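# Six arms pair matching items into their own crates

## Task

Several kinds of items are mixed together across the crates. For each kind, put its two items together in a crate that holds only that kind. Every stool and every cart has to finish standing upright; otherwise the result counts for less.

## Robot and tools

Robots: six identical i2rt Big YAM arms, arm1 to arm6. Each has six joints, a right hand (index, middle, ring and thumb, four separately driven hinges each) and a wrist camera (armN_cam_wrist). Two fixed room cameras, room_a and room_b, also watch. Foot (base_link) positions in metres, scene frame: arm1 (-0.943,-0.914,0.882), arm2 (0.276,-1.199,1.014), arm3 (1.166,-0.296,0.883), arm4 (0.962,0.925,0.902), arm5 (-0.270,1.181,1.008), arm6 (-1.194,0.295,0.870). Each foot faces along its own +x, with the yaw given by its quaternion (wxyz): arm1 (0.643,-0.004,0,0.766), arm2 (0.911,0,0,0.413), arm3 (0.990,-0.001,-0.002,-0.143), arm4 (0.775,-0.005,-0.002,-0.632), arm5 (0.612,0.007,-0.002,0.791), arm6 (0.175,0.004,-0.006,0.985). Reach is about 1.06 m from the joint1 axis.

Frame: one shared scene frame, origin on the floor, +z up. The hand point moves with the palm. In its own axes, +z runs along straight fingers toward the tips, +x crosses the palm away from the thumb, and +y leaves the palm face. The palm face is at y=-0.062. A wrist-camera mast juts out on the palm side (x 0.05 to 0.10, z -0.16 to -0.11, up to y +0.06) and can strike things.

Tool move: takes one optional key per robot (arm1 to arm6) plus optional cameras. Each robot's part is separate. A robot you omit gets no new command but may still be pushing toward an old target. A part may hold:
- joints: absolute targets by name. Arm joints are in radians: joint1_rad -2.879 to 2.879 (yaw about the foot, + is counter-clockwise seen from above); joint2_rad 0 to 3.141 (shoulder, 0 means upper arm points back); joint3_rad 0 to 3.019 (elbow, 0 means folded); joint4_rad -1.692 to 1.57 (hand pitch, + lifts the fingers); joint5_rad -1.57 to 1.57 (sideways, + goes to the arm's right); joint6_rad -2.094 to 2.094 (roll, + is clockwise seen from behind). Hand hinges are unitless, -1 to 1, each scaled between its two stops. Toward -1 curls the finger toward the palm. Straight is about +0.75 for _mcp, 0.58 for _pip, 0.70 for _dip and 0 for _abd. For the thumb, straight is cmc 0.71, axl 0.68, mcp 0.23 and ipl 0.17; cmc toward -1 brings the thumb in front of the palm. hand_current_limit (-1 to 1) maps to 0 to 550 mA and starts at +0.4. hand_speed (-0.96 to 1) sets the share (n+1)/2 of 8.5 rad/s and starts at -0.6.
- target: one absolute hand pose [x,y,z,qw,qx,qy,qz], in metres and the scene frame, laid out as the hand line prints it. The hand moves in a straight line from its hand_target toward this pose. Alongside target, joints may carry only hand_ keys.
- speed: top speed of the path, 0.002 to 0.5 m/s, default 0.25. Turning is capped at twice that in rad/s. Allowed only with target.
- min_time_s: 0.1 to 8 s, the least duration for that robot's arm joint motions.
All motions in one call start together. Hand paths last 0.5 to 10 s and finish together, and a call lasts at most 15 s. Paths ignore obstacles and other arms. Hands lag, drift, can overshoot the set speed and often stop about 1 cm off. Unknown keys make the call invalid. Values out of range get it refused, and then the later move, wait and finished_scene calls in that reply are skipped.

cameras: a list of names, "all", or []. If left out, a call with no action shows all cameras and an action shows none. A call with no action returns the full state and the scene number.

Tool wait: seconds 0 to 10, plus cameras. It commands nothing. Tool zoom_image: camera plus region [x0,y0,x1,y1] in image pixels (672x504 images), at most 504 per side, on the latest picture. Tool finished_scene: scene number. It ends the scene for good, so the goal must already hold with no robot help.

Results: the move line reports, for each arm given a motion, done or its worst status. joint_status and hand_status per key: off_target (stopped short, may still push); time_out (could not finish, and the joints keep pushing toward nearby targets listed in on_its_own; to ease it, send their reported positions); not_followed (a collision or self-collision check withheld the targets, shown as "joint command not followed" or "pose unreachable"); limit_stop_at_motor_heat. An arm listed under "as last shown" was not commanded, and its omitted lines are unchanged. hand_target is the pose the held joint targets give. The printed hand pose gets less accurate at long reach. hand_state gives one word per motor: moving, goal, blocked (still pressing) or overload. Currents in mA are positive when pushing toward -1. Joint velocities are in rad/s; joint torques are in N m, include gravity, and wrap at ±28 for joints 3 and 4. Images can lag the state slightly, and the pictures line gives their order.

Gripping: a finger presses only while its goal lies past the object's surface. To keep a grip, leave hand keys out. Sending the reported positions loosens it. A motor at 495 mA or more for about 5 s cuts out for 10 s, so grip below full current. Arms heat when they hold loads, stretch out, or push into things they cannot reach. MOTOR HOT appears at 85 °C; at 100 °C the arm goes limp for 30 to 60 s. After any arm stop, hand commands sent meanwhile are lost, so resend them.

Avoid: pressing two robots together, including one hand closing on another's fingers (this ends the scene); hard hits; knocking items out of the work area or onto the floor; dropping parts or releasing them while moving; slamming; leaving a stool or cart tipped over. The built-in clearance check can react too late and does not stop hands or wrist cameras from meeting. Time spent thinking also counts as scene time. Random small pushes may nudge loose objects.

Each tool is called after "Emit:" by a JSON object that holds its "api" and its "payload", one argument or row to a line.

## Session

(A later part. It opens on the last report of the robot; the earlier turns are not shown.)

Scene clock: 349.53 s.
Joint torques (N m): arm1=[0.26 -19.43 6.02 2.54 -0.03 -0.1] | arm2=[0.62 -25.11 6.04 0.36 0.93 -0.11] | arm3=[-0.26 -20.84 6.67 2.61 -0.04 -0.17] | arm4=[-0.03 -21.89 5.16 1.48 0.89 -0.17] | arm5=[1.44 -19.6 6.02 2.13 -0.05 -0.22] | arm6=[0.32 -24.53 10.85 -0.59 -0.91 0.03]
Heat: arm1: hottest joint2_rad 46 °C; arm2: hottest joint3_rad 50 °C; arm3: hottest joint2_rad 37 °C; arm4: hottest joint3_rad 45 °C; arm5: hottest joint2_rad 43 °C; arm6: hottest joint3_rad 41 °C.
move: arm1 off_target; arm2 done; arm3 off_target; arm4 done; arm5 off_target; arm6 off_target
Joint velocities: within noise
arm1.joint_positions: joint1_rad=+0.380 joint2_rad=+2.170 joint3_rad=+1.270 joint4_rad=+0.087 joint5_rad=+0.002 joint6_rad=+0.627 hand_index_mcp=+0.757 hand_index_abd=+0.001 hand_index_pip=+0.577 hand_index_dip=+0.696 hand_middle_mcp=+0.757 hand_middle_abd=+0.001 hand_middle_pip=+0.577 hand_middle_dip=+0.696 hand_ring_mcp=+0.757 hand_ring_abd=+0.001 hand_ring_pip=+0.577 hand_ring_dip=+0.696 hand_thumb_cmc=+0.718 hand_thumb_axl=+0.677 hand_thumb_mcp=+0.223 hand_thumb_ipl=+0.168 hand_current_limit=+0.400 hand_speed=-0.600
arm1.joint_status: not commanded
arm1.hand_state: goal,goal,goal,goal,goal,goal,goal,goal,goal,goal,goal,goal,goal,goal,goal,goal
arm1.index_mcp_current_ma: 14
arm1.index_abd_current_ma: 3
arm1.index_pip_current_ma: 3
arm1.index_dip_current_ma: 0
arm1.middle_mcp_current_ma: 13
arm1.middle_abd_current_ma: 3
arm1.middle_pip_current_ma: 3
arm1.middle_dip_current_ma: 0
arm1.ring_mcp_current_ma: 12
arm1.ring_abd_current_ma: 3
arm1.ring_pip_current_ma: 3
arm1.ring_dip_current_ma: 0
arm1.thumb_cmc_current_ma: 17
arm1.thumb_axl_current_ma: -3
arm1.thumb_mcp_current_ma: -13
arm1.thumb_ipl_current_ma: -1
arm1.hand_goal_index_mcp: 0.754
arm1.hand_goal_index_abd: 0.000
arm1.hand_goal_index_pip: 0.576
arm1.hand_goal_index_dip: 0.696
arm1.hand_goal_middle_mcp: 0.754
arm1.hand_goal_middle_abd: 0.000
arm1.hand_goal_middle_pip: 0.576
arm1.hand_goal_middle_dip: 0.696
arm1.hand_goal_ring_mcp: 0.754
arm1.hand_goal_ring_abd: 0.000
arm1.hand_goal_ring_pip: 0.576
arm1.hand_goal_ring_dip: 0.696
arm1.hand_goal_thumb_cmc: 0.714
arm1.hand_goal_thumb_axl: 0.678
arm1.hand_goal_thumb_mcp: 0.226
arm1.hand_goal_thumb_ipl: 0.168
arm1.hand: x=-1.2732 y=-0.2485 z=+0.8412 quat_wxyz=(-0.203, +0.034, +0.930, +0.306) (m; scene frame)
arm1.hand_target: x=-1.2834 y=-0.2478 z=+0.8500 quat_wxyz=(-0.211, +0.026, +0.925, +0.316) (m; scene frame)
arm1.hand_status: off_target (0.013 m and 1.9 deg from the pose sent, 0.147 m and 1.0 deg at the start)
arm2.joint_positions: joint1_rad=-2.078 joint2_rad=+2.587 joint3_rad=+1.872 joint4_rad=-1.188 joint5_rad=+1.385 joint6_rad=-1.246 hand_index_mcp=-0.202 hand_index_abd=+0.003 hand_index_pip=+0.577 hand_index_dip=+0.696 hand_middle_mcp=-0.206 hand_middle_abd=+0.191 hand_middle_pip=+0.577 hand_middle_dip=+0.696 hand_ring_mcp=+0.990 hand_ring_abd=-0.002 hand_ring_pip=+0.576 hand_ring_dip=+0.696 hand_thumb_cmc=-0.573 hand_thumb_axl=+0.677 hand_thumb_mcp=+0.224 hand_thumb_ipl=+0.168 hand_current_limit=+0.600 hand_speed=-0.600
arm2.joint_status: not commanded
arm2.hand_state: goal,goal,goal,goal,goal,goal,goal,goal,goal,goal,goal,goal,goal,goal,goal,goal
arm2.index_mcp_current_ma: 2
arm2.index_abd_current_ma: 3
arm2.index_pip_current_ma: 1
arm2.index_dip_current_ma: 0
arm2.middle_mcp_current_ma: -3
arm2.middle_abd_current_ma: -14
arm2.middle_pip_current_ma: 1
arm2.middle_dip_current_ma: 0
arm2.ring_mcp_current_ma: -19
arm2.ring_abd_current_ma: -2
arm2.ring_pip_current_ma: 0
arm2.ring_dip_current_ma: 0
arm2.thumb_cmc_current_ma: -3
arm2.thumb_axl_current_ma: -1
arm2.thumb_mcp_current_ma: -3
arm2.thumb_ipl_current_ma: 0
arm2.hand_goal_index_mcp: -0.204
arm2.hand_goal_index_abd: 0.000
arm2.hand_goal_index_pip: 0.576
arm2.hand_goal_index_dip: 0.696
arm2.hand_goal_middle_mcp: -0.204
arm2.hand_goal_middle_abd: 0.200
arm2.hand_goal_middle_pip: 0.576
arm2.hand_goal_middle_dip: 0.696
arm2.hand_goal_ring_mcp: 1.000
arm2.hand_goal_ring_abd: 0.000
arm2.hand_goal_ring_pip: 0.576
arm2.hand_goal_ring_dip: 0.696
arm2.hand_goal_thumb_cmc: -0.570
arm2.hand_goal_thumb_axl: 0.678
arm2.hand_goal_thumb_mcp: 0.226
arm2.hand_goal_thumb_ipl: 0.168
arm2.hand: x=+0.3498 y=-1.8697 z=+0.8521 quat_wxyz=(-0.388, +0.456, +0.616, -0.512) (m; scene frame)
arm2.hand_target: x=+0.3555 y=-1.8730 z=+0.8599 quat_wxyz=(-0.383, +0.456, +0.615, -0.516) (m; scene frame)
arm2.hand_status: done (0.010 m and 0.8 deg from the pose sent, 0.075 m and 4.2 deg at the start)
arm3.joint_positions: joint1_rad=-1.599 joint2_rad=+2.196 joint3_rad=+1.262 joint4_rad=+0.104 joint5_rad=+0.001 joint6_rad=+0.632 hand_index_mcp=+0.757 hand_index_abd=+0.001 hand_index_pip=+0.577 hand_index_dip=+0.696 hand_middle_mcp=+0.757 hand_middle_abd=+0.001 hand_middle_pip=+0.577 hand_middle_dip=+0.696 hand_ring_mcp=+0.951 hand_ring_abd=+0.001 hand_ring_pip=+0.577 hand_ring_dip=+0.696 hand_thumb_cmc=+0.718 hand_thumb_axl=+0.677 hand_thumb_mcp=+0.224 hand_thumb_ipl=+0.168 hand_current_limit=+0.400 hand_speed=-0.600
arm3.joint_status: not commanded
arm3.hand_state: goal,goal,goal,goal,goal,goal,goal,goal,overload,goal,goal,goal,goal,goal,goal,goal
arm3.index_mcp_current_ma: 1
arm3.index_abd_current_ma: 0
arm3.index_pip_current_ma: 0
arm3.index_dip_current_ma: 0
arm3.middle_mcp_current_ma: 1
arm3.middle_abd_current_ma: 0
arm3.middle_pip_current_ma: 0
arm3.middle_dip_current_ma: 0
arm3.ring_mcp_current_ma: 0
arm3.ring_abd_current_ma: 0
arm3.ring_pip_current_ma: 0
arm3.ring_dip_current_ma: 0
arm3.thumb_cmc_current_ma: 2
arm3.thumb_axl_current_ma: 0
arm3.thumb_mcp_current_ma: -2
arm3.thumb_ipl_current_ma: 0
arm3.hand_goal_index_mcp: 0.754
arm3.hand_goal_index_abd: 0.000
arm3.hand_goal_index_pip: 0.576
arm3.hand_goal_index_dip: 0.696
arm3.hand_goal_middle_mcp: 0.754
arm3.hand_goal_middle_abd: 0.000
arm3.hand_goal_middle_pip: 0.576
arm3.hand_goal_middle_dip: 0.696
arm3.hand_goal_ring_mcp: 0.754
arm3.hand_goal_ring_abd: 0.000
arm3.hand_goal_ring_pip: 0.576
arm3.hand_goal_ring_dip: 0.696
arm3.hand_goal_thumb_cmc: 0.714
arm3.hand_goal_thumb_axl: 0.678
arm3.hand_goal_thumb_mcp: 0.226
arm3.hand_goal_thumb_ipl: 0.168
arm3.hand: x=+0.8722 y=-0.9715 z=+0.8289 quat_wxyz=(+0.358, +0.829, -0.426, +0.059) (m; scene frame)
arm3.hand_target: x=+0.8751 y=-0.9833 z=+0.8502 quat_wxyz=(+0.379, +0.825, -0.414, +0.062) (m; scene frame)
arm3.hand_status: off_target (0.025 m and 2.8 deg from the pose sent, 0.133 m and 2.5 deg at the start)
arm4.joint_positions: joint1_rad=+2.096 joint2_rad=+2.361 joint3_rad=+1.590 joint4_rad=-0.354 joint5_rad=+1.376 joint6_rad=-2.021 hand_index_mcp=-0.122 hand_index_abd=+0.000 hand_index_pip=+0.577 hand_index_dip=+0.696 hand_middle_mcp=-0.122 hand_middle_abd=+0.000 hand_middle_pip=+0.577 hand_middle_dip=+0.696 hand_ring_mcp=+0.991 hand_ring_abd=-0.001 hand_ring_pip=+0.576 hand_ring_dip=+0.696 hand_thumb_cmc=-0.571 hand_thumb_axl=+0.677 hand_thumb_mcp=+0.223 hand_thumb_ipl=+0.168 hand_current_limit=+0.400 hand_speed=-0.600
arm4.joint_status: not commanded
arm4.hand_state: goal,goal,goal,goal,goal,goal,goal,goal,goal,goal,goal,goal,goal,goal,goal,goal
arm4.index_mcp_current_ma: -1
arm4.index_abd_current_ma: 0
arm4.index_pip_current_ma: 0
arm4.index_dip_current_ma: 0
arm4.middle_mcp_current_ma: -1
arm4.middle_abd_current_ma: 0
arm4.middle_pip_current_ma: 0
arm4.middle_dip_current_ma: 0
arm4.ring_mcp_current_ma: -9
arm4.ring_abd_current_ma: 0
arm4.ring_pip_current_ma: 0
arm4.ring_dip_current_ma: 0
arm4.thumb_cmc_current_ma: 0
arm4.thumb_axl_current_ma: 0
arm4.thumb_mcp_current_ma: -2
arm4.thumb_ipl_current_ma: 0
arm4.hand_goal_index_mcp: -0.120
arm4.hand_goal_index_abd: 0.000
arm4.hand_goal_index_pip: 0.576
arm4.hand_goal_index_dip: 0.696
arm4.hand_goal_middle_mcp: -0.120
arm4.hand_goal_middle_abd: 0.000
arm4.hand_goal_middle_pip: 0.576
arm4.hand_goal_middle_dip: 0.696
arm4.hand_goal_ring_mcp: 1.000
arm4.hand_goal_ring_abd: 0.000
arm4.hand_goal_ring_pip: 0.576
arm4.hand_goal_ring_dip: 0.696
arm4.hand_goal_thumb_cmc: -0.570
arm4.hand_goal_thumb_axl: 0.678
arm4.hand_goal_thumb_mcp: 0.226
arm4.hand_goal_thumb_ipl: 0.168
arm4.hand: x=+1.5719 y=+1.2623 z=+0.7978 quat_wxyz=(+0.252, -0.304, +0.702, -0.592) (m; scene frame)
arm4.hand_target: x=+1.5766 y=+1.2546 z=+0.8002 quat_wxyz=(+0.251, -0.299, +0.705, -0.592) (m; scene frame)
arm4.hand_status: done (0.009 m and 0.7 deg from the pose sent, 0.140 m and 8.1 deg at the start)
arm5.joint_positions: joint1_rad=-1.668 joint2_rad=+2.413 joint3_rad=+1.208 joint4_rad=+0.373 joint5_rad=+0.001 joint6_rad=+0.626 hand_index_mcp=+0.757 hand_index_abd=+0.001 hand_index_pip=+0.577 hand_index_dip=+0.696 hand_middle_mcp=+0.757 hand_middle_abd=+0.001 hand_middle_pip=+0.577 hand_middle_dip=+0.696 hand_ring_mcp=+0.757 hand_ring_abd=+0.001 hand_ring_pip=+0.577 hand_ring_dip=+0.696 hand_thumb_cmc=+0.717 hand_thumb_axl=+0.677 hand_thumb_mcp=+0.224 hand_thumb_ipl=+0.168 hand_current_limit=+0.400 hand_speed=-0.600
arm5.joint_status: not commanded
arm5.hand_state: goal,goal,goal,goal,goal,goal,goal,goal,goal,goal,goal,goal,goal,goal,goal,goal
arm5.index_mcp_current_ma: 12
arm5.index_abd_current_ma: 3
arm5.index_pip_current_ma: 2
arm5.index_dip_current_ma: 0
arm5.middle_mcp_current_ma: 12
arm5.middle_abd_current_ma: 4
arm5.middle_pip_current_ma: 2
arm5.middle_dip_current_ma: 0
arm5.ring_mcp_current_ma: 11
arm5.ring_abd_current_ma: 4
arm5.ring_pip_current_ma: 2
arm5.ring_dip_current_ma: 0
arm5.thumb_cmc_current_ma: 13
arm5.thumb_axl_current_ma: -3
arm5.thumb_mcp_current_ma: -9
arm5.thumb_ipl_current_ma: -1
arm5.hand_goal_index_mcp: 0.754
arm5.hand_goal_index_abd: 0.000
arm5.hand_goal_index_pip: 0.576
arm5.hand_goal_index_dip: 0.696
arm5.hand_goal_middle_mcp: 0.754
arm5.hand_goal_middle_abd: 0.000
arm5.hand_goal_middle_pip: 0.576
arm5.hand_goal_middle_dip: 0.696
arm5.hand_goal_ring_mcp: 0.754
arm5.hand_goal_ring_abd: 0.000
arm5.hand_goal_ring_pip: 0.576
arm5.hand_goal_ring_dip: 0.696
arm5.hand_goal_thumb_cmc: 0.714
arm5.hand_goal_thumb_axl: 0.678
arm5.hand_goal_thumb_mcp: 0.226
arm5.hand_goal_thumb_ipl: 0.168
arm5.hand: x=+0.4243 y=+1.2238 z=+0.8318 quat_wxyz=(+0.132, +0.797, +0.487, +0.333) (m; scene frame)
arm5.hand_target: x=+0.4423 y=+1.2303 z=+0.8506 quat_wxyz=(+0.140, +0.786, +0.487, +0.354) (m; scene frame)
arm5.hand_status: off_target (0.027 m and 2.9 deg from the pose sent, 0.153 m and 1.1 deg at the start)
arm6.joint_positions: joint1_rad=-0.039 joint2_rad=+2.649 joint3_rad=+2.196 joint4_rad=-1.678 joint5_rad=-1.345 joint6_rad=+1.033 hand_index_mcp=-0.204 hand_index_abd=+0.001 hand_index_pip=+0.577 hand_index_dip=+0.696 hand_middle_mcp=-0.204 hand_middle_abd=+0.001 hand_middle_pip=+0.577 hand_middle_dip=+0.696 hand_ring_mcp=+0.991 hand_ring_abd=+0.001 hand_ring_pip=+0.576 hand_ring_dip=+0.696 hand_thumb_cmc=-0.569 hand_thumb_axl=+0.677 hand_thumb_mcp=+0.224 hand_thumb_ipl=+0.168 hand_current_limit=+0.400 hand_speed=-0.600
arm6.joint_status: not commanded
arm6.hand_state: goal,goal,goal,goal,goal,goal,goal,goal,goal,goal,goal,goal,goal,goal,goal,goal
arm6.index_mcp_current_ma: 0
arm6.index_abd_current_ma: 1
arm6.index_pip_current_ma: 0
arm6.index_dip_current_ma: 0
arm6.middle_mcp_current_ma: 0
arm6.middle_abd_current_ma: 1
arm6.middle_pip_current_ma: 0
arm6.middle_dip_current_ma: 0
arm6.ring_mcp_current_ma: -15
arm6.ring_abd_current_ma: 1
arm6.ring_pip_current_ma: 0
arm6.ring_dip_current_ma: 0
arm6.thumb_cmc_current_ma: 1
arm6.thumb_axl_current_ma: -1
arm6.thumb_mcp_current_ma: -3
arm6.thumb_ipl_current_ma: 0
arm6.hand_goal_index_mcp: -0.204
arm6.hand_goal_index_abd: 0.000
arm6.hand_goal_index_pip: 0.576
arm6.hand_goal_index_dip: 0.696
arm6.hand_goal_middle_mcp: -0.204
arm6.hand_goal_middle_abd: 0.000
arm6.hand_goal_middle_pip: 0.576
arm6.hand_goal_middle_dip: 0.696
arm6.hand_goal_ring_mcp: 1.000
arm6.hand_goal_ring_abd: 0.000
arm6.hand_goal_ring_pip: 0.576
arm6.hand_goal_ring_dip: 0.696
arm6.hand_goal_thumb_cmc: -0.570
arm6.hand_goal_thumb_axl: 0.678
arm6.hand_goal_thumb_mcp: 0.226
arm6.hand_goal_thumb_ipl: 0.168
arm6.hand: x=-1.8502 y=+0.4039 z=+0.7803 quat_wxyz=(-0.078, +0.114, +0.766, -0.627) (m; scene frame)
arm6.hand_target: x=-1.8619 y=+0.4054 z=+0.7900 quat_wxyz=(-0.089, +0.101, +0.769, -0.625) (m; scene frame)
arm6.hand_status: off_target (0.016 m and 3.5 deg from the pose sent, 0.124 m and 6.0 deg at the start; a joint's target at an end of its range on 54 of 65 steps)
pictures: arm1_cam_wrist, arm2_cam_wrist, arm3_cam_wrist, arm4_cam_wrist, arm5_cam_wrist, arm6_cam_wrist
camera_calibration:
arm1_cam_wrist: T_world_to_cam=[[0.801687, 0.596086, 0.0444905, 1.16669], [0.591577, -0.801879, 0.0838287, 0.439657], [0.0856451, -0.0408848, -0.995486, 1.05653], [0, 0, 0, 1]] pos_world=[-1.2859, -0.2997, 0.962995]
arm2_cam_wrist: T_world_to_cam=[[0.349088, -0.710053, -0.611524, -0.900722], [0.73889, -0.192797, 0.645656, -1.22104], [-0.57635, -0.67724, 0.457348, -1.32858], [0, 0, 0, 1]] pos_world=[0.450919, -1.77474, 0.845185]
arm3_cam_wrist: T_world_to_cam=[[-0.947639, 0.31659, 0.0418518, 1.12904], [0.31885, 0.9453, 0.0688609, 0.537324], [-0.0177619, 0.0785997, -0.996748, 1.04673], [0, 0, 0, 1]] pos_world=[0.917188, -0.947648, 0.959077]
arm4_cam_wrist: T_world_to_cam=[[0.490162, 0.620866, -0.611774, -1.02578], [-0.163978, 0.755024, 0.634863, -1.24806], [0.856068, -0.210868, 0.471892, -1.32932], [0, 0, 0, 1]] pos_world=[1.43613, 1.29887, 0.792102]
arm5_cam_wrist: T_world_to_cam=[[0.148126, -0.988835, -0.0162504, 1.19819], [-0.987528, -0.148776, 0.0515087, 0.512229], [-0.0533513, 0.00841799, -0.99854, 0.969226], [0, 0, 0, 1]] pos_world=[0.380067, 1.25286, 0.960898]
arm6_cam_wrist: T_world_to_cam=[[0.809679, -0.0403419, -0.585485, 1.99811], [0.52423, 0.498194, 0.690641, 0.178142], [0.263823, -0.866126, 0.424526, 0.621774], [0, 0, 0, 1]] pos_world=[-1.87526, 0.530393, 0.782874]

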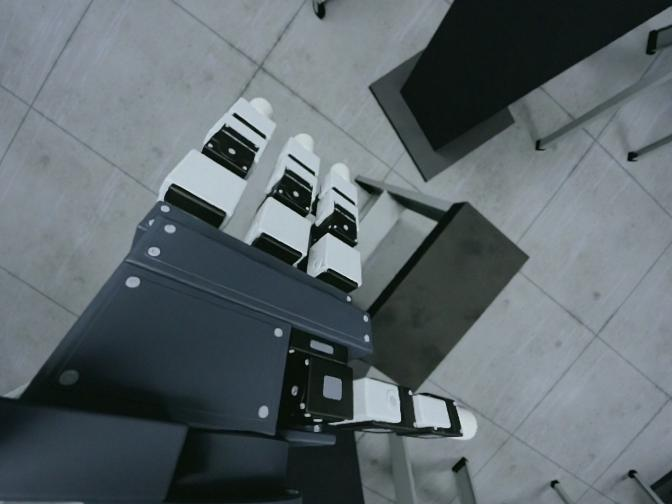

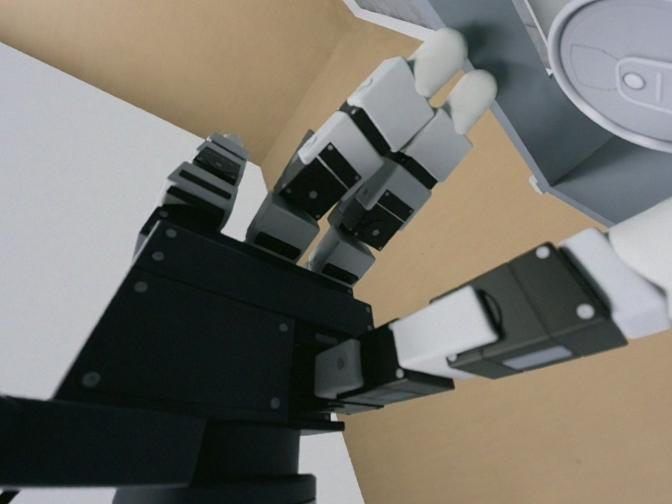

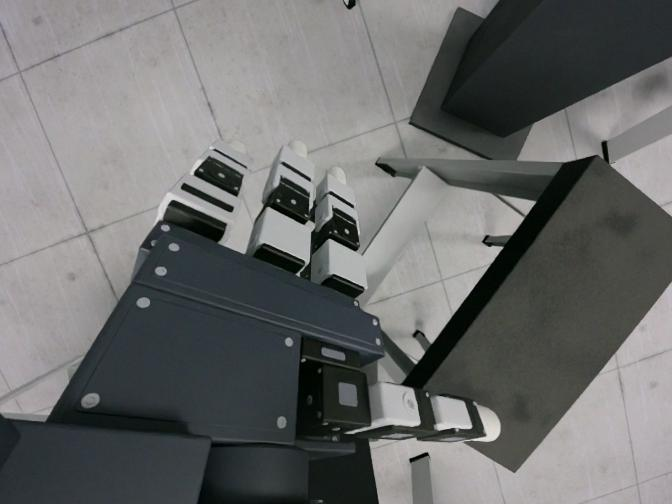

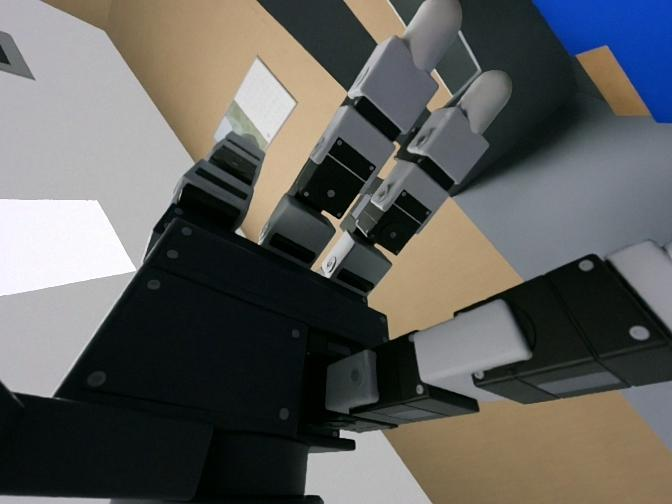

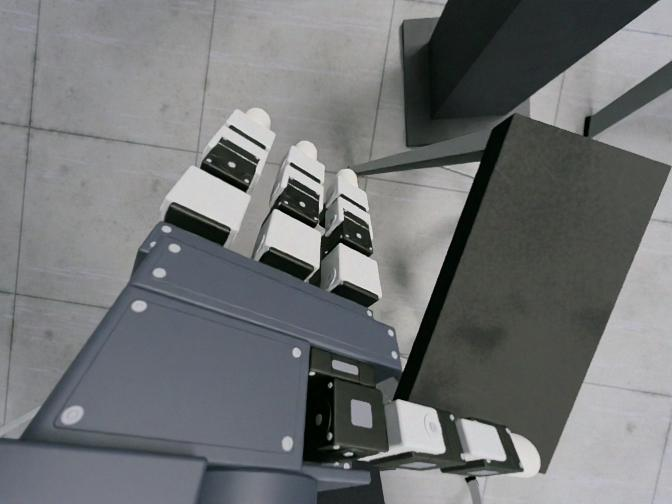

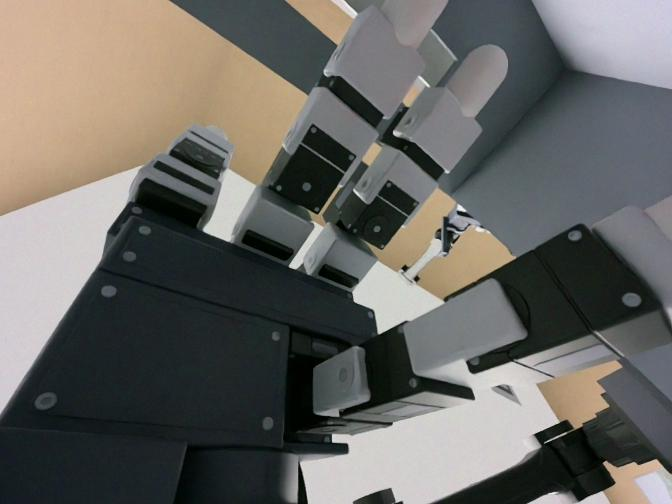

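Emit:
{"api": "move", "payload": {
  "arm1": {"joints":{"joint1_rad":2.077,"joint2_rad":2.4,"joint3_rad":2.12,"joint4_rad":-1.6,"joint5_rad":1.37,"joint6_rad":-1.26,"hand_index_mcp":-0.24,"hand_middle_mcp":-0.24,"hand_middle_abd":0.2,"hand_ring_mcp":1.0,"hand_thumb_cmc":-0.571,"hand_thumb_mcp":0.225,"hand_current_limit":0.6},"min_time_s":5},
  "arm3": {"joints":{"joint1_rad":-0.121,"joint2_rad":2.4,"joint3_rad":2.1,"joint4_rad":-1.6,"joint5_rad":-1.37,"joint6_rad":1.26,"hand_index_mcp":-0.205,"hand_middle_mcp":-0.205,"hand_ring_mcp":1.0,"hand_thumb_cmc":-0.571,"hand_thumb_mcp":0.225},"min_time_s":5},
  "arm5": {"joints":{"joint1_rad":-0.091,"joint2_rad":2.55,"joint3_rad":2.05,"joint4_rad":-1.65,"joint5_rad":-1.36,"joint6_rad":1.0,"hand_index_mcp":-0.205,"hand_middle_mcp":-0.205,"hand_ring_mcp":1.0,"hand_thumb_cmc":-0.571,"hand_thumb_mcp":0.225},"min_time_s":5},
  "arm2": {"target":[0.362,-1.874,0.777,-0.3828,0.4562,0.6154,-0.5163],"speed":0.08,"joints":{"hand_index_mcp":-0.26,"hand_middle_mcp":-0.26}},
  "arm4": {"target":[1.581,1.248,0.757,0.2512,-0.2993,0.7051,-0.5916],"speed":0.08},
  "arm6": {"target":[-1.876,0.409,0.753,-0.095,0.1132,0.7578,-0.6359],"speed":0.08},
  "cameras": ["arm2_cam_wrist","arm4_cam_wrist","arm6_cam_wrist","room_a","room_b"]
}}

Scene clock: 446.03 s.
Joint torques (N m): arm1=[-1.2 -20.31 10.96 -0.4 1.01 -0.06] | arm2=[0.21 -23.41 8.59 0.12 0.83 0.06] | arm3=[-1.38 -22.01 11.41 -0.77 -0.98 0.21] | arm4=[-0.09 -19.14 5.22 1.44 0.89 -0.09] | arm5=[0.67 -20.54 9.28 -0.69 -0.92 0.04] | arm6=[0.15 -23.41 11.12 0.38 -1.04 0.23]
Heat: arm1: hottest joint2_rad 41 °C; arm2: hottest joint2_rad 46 °C; arm3: hottest joint2_rad 42 °C; arm4: hottest joint2_rad 53 °C; arm5: hottest joint2_rad 46 °C; arm6: hottest joint3_rad 42 °C.
move: arm1 done; arm2 moving; arm3 off_target; arm4 moving; arm5 done; arm6 moving
Joint velocities: within noise
arm1.joint_positions: joint1_rad=+2.087 joint2_rad=+2.370 joint3_rad=+2.064 joint4_rad=-1.588 joint5_rad=+1.368 joint6_rad=-1.250 hand_index_mcp=-0.240 hand_index_abd=+0.003 hand_index_pip=+0.577 hand_index_dip=+0.696 hand_middle_mcp=-0.242 hand_middle_abd=+0.191 hand_middle_pip=+0.577 hand_middle_dip=+0.696 hand_ring_mcp=+0.991 hand_ring_abd=-0.001 hand_ring_pip=+0.576 hand_ring_dip=+0.696 hand_thumb_cmc=-0.573 hand_thumb_axl=+0.677 hand_thumb_mcp=+0.224 hand_thumb_ipl=+0.168 hand_current_limit=+0.600 hand_speed=-0.600
arm1.joint_status: all done
arm1.hand_state: goal,goal,goal,goal,goal,goal,goal,goal,goal,goal,goal,goal,goal,goal,goal,goal
arm1.index_mcp_current_ma: -1
arm1.index_abd_current_ma: 9
arm1.index_pip_current_ma: 3
arm1.index_dip_current_ma: 0
arm1.middle_mcp_current_ma: -7
arm1.middle_abd_current_ma: -32
arm1.middle_pip_current_ma: 3
arm1.middle_dip_current_ma: 0
arm1.ring_mcp_current_ma: -39
arm1.ring_abd_current_ma: -4
arm1.ring_pip_current_ma: -1
arm1.ring_dip_current_ma: 0
arm1.thumb_cmc_current_ma: -11
arm1.thumb_axl_current_ma: -3
arm1.thumb_mcp_current_ma: -11
arm1.thumb_ipl_current_ma: -1
arm1.hand_goal_index_mcp: -0.240
arm1.hand_goal_index_abd: 0.000
arm1.hand_goal_index_pip: 0.576
arm1.hand_goal_index_dip: 0.696
arm1.hand_goal_middle_mcp: -0.240
arm1.hand_goal_middle_abd: 0.200
arm1.hand_goal_middle_pip: 0.576
arm1.hand_goal_middle_dip: 0.696
arm1.hand_goal_ring_mcp: 1.000
arm1.hand_goal_ring_abd: 0.000
arm1.hand_goal_ring_pip: 0.576
arm1.hand_goal_ring_dip: 0.696
arm1.hand_goal_thumb_cmc: -0.570
arm1.hand_goal_thumb_axl: 0.678
arm1.hand_goal_thumb_mcp: 0.226
arm1.hand_goal_thumb_ipl: 0.168
arm1.hand: x=-1.5771 y=-1.2344 z=+0.9241 quat_wxyz=(+0.604, -0.735, -0.242, +0.191) (m; scene frame)
arm1.hand_target: x=-1.5892 y=-1.2347 z=+0.9240 quat_wxyz=(+0.604, -0.736, -0.237, +0.191) (m; scene frame)
arm1.hand_status: not commanded
arm2.joint_positions: joint1_rad=-2.066 joint2_rad=+2.742 joint3_rad=+1.949 joint4_rad=-1.156 joint5_rad=+1.384 joint6_rad=-1.227 hand_index_mcp=-0.258 hand_index_abd=+0.003 hand_index_pip=+0.577 hand_index_dip=+0.696 hand_middle_mcp=-0.262 hand_middle_abd=+0.191 hand_middle_pip=+0.577 hand_middle_dip=+0.696 hand_ring_mcp=+0.990 hand_ring_abd=-0.002 hand_ring_pip=+0.576 hand_ring_dip=+0.696 hand_thumb_cmc=-0.572 hand_thumb_axl=+0.677 hand_thumb_mcp=+0.229 hand_thumb_ipl=+0.170 hand_current_limit=+0.600 hand_speed=-0.600
arm2.joint_status: all done
arm2.hand_state: goal,goal,goal,goal,goal,goal,goal,goal,goal,goal,goal,goal,goal,goal,goal,goal
arm2.index_mcp_current_ma: 3
arm2.index_abd_current_ma: 3
arm2.index_pip_current_ma: 1
arm2.index_dip_current_ma: 0
arm2.middle_mcp_current_ma: -2
arm2.middle_abd_current_ma: -14
arm2.middle_pip_current_ma: 0
arm2.middle_dip_current_ma: 0
arm2.ring_mcp_current_ma: -19
arm2.ring_abd_current_ma: -2
arm2.ring_pip_current_ma: 0
arm2.ring_dip_current_ma: 0
arm2.thumb_cmc_current_ma: -3
arm2.thumb_axl_current_ma: -1
arm2.thumb_mcp_current_ma: 6
arm2.thumb_ipl_current_ma: 3
arm2.hand_goal_index_mcp: -0.260
arm2.hand_goal_index_abd: 0.000
arm2.hand_goal_index_pip: 0.576
arm2.hand_goal_index_dip: 0.696
arm2.hand_goal_middle_mcp: -0.260
arm2.hand_goal_middle_abd: 0.200
arm2.hand_goal_middle_pip: 0.576
arm2.hand_goal_middle_dip: 0.696
arm2.hand_goal_ring_mcp: 1.000
arm2.hand_goal_ring_abd: 0.000
arm2.hand_goal_ring_pip: 0.576
arm2.hand_goal_ring_dip: 0.696
arm2.hand_goal_thumb_cmc: -0.570
arm2.hand_goal_thumb_axl: 0.678
arm2.hand_goal_thumb_mcp: 0.226
arm2.hand_goal_thumb_ipl: 0.168
arm2.hand: x=+0.3545 y=-1.8594 z=+0.7745 quat_wxyz=(-0.395, +0.446, +0.622, -0.507) (m; scene frame)
arm2.hand_target: x=+0.3619 y=-1.8733 z=+0.7776 quat_wxyz=(-0.382, +0.456, +0.616, -0.516) (m; scene frame)
arm2.hand_status: moving (0.017 m and 2.3 deg from the pose sent, 0.076 m and 0.8 deg at the start)
arm3.joint_positions: joint1_rad=-0.112 joint2_rad=+2.393 joint3_rad=+2.051 joint4_rad=-1.589 joint5_rad=-1.368 joint6_rad=+1.245 hand_index_mcp=-0.207 hand_index_abd=-0.003 hand_index_pip=+0.573 hand_index_dip=+0.693 hand_middle_mcp=-0.207 hand_middle_abd=-0.002 hand_middle_pip=+0.574 hand_middle_dip=+0.693 hand_ring_mcp=-0.196 hand_ring_abd=+0.001 hand_ring_pip=+0.572 hand_ring_dip=+0.693 hand_thumb_cmc=-0.568 hand_thumb_axl=+0.677 hand_thumb_mcp=+0.224 hand_thumb_ipl=+0.168 hand_current_limit=+0.400 hand_speed=-0.600
arm3.joint_status: hand_ring_mcp off_target (ended at -0.196, target +1.000); the others done
arm3.hand_state: goal,goal,goal,goal,goal,goal,goal,goal,overload,goal,goal,goal,goal,goal,goal,goal
arm3.index_mcp_current_ma: -1
arm3.index_abd_current_ma: -1
arm3.index_pip_current_ma: -1
arm3.index_dip_current_ma: -1
arm3.middle_mcp_current_ma: -1
arm3.middle_abd_current_ma: -1
arm3.middle_pip_current_ma: -1
arm3.middle_dip_current_ma: -1
arm3.ring_mcp_current_ma: 0
arm3.ring_abd_current_ma: 0
arm3.ring_pip_current_ma: -2
arm3.ring_dip_current_ma: -1
arm3.thumb_cmc_current_ma: 1
arm3.thumb_axl_current_ma: 0
arm3.thumb_mcp_current_ma: -2
arm3.thumb_ipl_current_ma: 0
arm3.hand_goal_index_mcp: -0.204
arm3.hand_goal_index_abd: 0.000
arm3.hand_goal_index_pip: 0.576
arm3.hand_goal_index_dip: 0.696
arm3.hand_goal_middle_mcp: -0.204
arm3.hand_goal_middle_abd: 0.000
arm3.hand_goal_middle_pip: 0.576
arm3.hand_goal_middle_dip: 0.696
arm3.hand_goal_ring_mcp: 1.000
arm3.hand_goal_ring_abd: 0.000
arm3.hand_goal_ring_pip: 0.576
arm3.hand_goal_ring_dip: 0.696
arm3.hand_goal_thumb_cmc: -0.570
arm3.hand_goal_thumb_axl: 0.678
arm3.hand_goal_thumb_mcp: 0.226
arm3.hand_goal_thumb_ipl: 0.168
arm3.hand: x=+1.8159 y=-0.4053 z=+0.9124 quat_wxyz=(-0.630, +0.758, -0.140, +0.093) (m; scene frame)
arm3.hand_target: x=+1.8251 y=-0.4151 z=+0.9238 quat_wxyz=(-0.628, +0.759, -0.139, +0.103) (m; scene frame)
arm3.hand_status: not commanded
arm4.joint_positions: joint1_rad=+2.086 joint2_rad=+2.404 joint3_rad=+1.590 joint4_rad=-0.231 joint5_rad=+1.369 joint6_rad=-2.073 hand_index_mcp=-0.122 hand_index_abd=+0.000 hand_index_pip=+0.577 hand_index_dip=+0.696 hand_middle_mcp=-0.122 hand_middle_abd=+0.000 hand_middle_pip=+0.577 hand_middle_dip=+0.696 hand_ring_mcp=+0.991 hand_ring_abd=-0.001 hand_ring_pip=+0.576 hand_ring_dip=+0.696 hand_thumb_cmc=-0.571 hand_thumb_axl=+0.677 hand_thumb_mcp=+0.223 hand_thumb_ipl=+0.168 hand_current_limit=+0.400 hand_speed=-0.600
arm4.joint_status: not commanded
arm4.hand_state: goal,goal,goal,goal,goal,goal,goal,goal,goal,goal,goal,goal,goal,goal,goal,goal
arm4.index_mcp_current_ma: -1
arm4.index_abd_current_ma: 0
arm4.index_pip_current_ma: 0
arm4.index_dip_current_ma: 0
arm4.middle_mcp_current_ma: -1
arm4.middle_abd_current_ma: 0
arm4.middle_pip_current_ma: 0
arm4.middle_dip_current_ma: 0
arm4.ring_mcp_current_ma: -9
arm4.ring_abd_current_ma: 0
arm4.ring_pip_current_ma: 0
arm4.ring_dip_current_ma: 0
arm4.thumb_cmc_current_ma: 0
arm4.thumb_axl_current_ma: 0
arm4.thumb_mcp_current_ma: -2
arm4.thumb_ipl_current_ma: 0
arm4.hand_goal_index_mcp: -0.120
arm4.hand_goal_index_abd: 0.000
arm4.hand_goal_index_pip: 0.576
arm4.hand_goal_index_dip: 0.696
arm4.hand_goal_middle_mcp: -0.120
arm4.hand_goal_middle_abd: 0.000
arm4.hand_goal_middle_pip: 0.576
arm4.hand_goal_middle_dip: 0.696
arm4.hand_goal_ring_mcp: 1.000
arm4.hand_goal_ring_abd: 0.000
arm4.hand_goal_ring_pip: 0.576
arm4.hand_goal_ring_dip: 0.696
arm4.hand_goal_thumb_cmc: -0.570
arm4.hand_goal_thumb_axl: 0.678
arm4.hand_goal_thumb_mcp: 0.226
arm4.hand_goal_thumb_ipl: 0.168
arm4.hand: x=+1.5808 y=+1.2610 z=+0.7758 quat_wxyz=(+0.263, -0.296, +0.705, -0.588) (m; scene frame)
arm4.hand_target: x=+1.5804 y=+1.2480 z=+0.7575 quat_wxyz=(+0.251, -0.299, +0.705, -0.592) (m; scene frame)
arm4.hand_status: moving (0.023 m and 1.4 deg from the pose sent, 0.044 m and 0.7 deg at the start)
arm5.joint_positions: joint1_rad=-0.086 joint2_rad=+2.529 joint3_rad=+2.008 joint4_rad=-1.640 joint5_rad=-1.358 joint6_rad=+0.992 hand_index_mcp=-0.206 hand_index_abd=-0.002 hand_index_pip=+0.573 hand_index_dip=+0.694 hand_middle_mcp=-0.205 hand_middle_abd=+0.001 hand_middle_pip=+0.577 hand_middle_dip=+0.696 hand_ring_mcp=+0.992 hand_ring_abd=+0.001 hand_ring_pip=+0.576 hand_ring_dip=+0.696 hand_thumb_cmc=-0.568 hand_thumb_axl=+0.677 hand_thumb_mcp=+0.224 hand_thumb_ipl=+0.168 hand_current_limit=+0.400 hand_speed=-0.600
arm5.joint_status: all done
arm5.hand_state: goal,goal,goal,goal,goal,goal,goal,goal,goal,goal,goal,goal,goal,goal,goal,goal
arm5.index_mcp_current_ma: -9
arm5.index_abd_current_ma: -5
arm5.index_pip_current_ma: -10
arm5.index_dip_current_ma: -8
arm5.middle_mcp_current_ma: -3
arm5.middle_abd_current_ma: 4
arm5.middle_pip_current_ma: 2
arm5.middle_dip_current_ma: 0
arm5.ring_mcp_current_ma: -33
arm5.ring_abd_current_ma: 4
arm5.ring_pip_current_ma: -1
arm5.ring_dip_current_ma: 0
arm5.thumb_cmc_current_ma: 6
arm5.thumb_axl_current_ma: -3
arm5.thumb_mcp_current_ma: -9
arm5.thumb_ipl_current_ma: -1
arm5.hand_goal_index_mcp: -0.204
arm5.hand_goal_index_abd: 0.000
arm5.hand_goal_index_pip: 0.576
arm5.hand_goal_index_dip: 0.696
arm5.hand_goal_middle_mcp: -0.204
arm5.hand_goal_middle_abd: 0.000
arm5.hand_goal_middle_pip: 0.576
arm5.hand_goal_middle_dip: 0.696
arm5.hand_goal_ring_mcp: 1.000
arm5.hand_goal_ring_abd: 0.000
arm5.hand_goal_ring_pip: 0.576
arm5.hand_goal_ring_dip: 0.696
arm5.hand_goal_thumb_cmc: -0.570
arm5.hand_goal_thumb_axl: 0.678
arm5.hand_goal_thumb_mcp: 0.226
arm5.hand_goal_thumb_ipl: 0.168
arm5.hand: x=-0.5237 y=+1.7652 z=+0.9447 quat_wxyz=(-0.384, +0.461, +0.610, -0.517) (m; scene frame)
arm5.hand_target: x=-0.5223 y=+1.7754 z=+0.9443 quat_wxyz=(-0.387, +0.462, +0.609, -0.515) (m; scene frame)
arm5.hand_status: not commanded
arm6.joint_positions: joint1_rad=-0.039 joint2_rad=+2.729 joint3_rad=+2.286 joint4_rad=-1.664 joint5_rad=-1.380 joint6_rad=+1.054 hand_index_mcp=-0.204 hand_index_abd=+0.001 hand_index_pip=+0.577 hand_index_dip=+0.696 hand_middle_mcp=-0.205 hand_middle_abd=+0.001 hand_middle_pip=+0.577 hand_middle_dip=+0.696 hand_ring_mcp=+0.991 hand_ring_abd=+0.001 hand_ring_pip=+0.576 hand_ring_dip=+0.696 hand_thumb_cmc=-0.569 hand_thumb_axl=+0.677 hand_thumb_mcp=+0.224 hand_thumb_ipl=+0.168 hand_current_limit=+0.400 hand_speed=-0.600
arm6.joint_status: not commanded
arm6.hand_state: goal,goal,goal,goal,goal,goal,goal,goal,goal,goal,goal,goal,goal,goal,goal,goal
arm6.index_mcp_current_ma: 0
arm6.index_abd_current_ma: 1
arm6.index_pip_current_ma: 0
arm6.index_dip_current_ma: 0
arm6.middle_mcp_current_ma: 0
arm6.middle_abd_current_ma: 1
arm6.middle_pip_current_ma: 0
arm6.middle_dip_current_ma: 0
arm6.ring_mcp_current_ma: -15
arm6.ring_abd_current_ma: 1
arm6.ring_pip_current_ma: 0
arm6.ring_dip_current_ma: 0
arm6.thumb_cmc_current_ma: 1
arm6.thumb_axl_current_ma: -1
arm6.thumb_mcp_current_ma: -3
arm6.thumb_ipl_current_ma: 0
arm6.hand_goal_index_mcp: -0.204
arm6.hand_goal_index_abd: 0.000
arm6.hand_goal_index_pip: 0.576
arm6.hand_goal_index_dip: 0.696
arm6.hand_goal_middle_mcp: -0.204
arm6.hand_goal_middle_abd: 0.000
arm6.hand_goal_middle_pip: 0.576
arm6.hand_goal_middle_dip: 0.696
arm6.hand_goal_ring_mcp: 1.000
arm6.hand_goal_ring_abd: 0.000
arm6.hand_goal_ring_pip: 0.576
arm6.hand_goal_ring_dip: 0.696
arm6.hand_goal_thumb_cmc: -0.570
arm6.hand_goal_thumb_axl: 0.678
arm6.hand_goal_thumb_mcp: 0.226
arm6.hand_goal_thumb_ipl: 0.168
arm6.hand: x=-1.8660 y=+0.4063 z=+0.7572 quat_wxyz=(-0.089, +0.119, +0.757, -0.636) (m; scene frame)
arm6.hand_target: x=-1.8755 y=+0.4087 z=+0.7534 quat_wxyz=(-0.096, +0.113, +0.758, -0.635) (m; scene frame)
arm6.hand_status: moving (0.011 m and 1.0 deg from the pose sent, 0.038 m and 2.4 deg at the start)
pictures: arm2_cam_wrist, arm4_cam_wrist, arm6_cam_wrist, room_a, room_b
camera_calibration:
arm2_cam_wrist: T_world_to_cam=[[0.348931, -0.690644, -0.63345, -0.889373], [0.746872, -0.203346, 0.633114, -1.18517], [-0.566065, -0.694019, 0.444869, -1.30867], [0, 0, 0, 1]] pos_world=[0.454704, -1.76348, 0.769162]
arm4_cam_wrist: T_world_to_cam=[[0.501818, 0.633477, -0.58897, -1.09484], [-0.178529, 0.742104, 0.646072, -1.20103], [0.846349, -0.219063, 0.485495, -1.31171], [0, 0, 0, 1]] pos_world=[1.44516, 1.2975, 0.767951]
arm6_cam_wrist: T_world_to_cam=[[0.800132, -0.0723072, -0.595449, 2.00028], [0.544698, 0.503294, 0.670819, 0.252377], [0.251181, -0.861084, 0.442088, 0.598819], [0, 0, 0, 1]] pos_world=[-1.88837, 0.533248, 0.757033]

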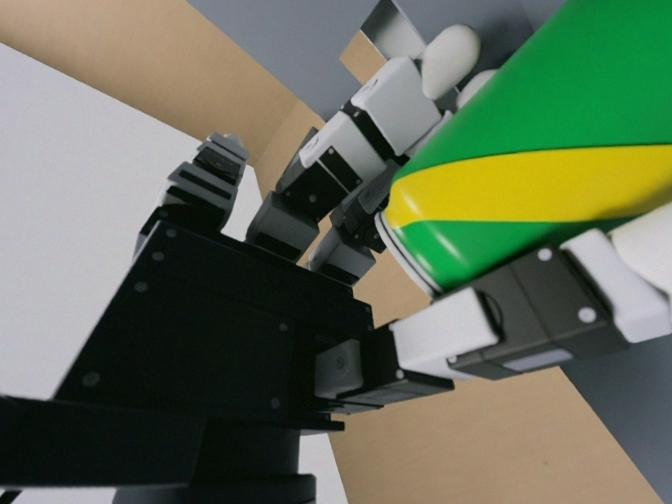

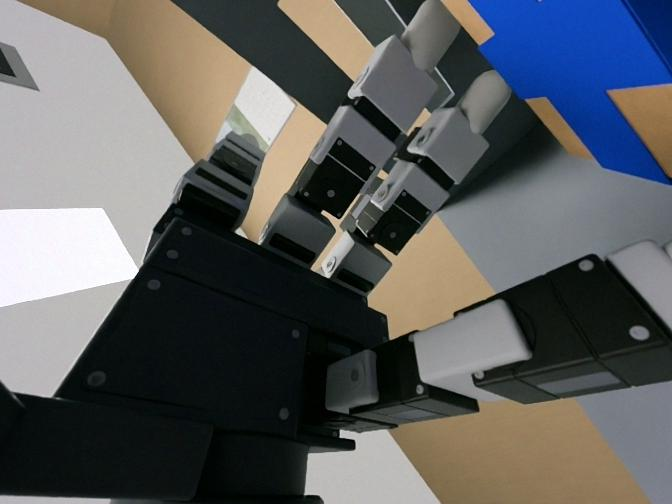

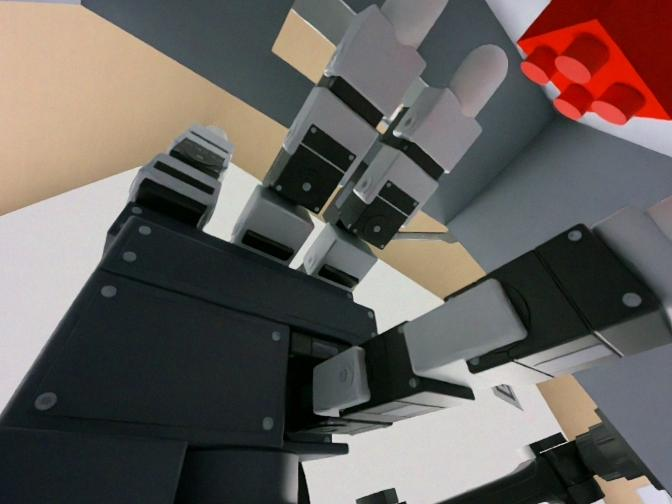

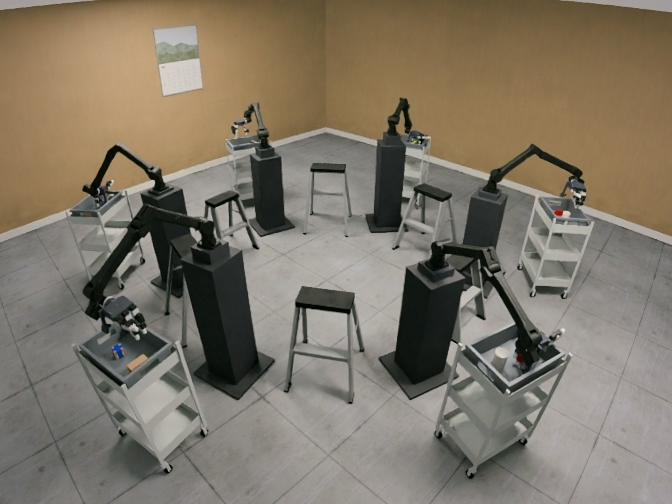

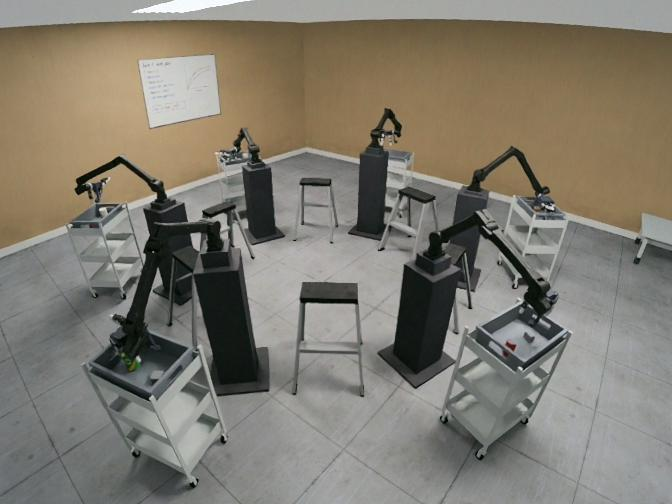

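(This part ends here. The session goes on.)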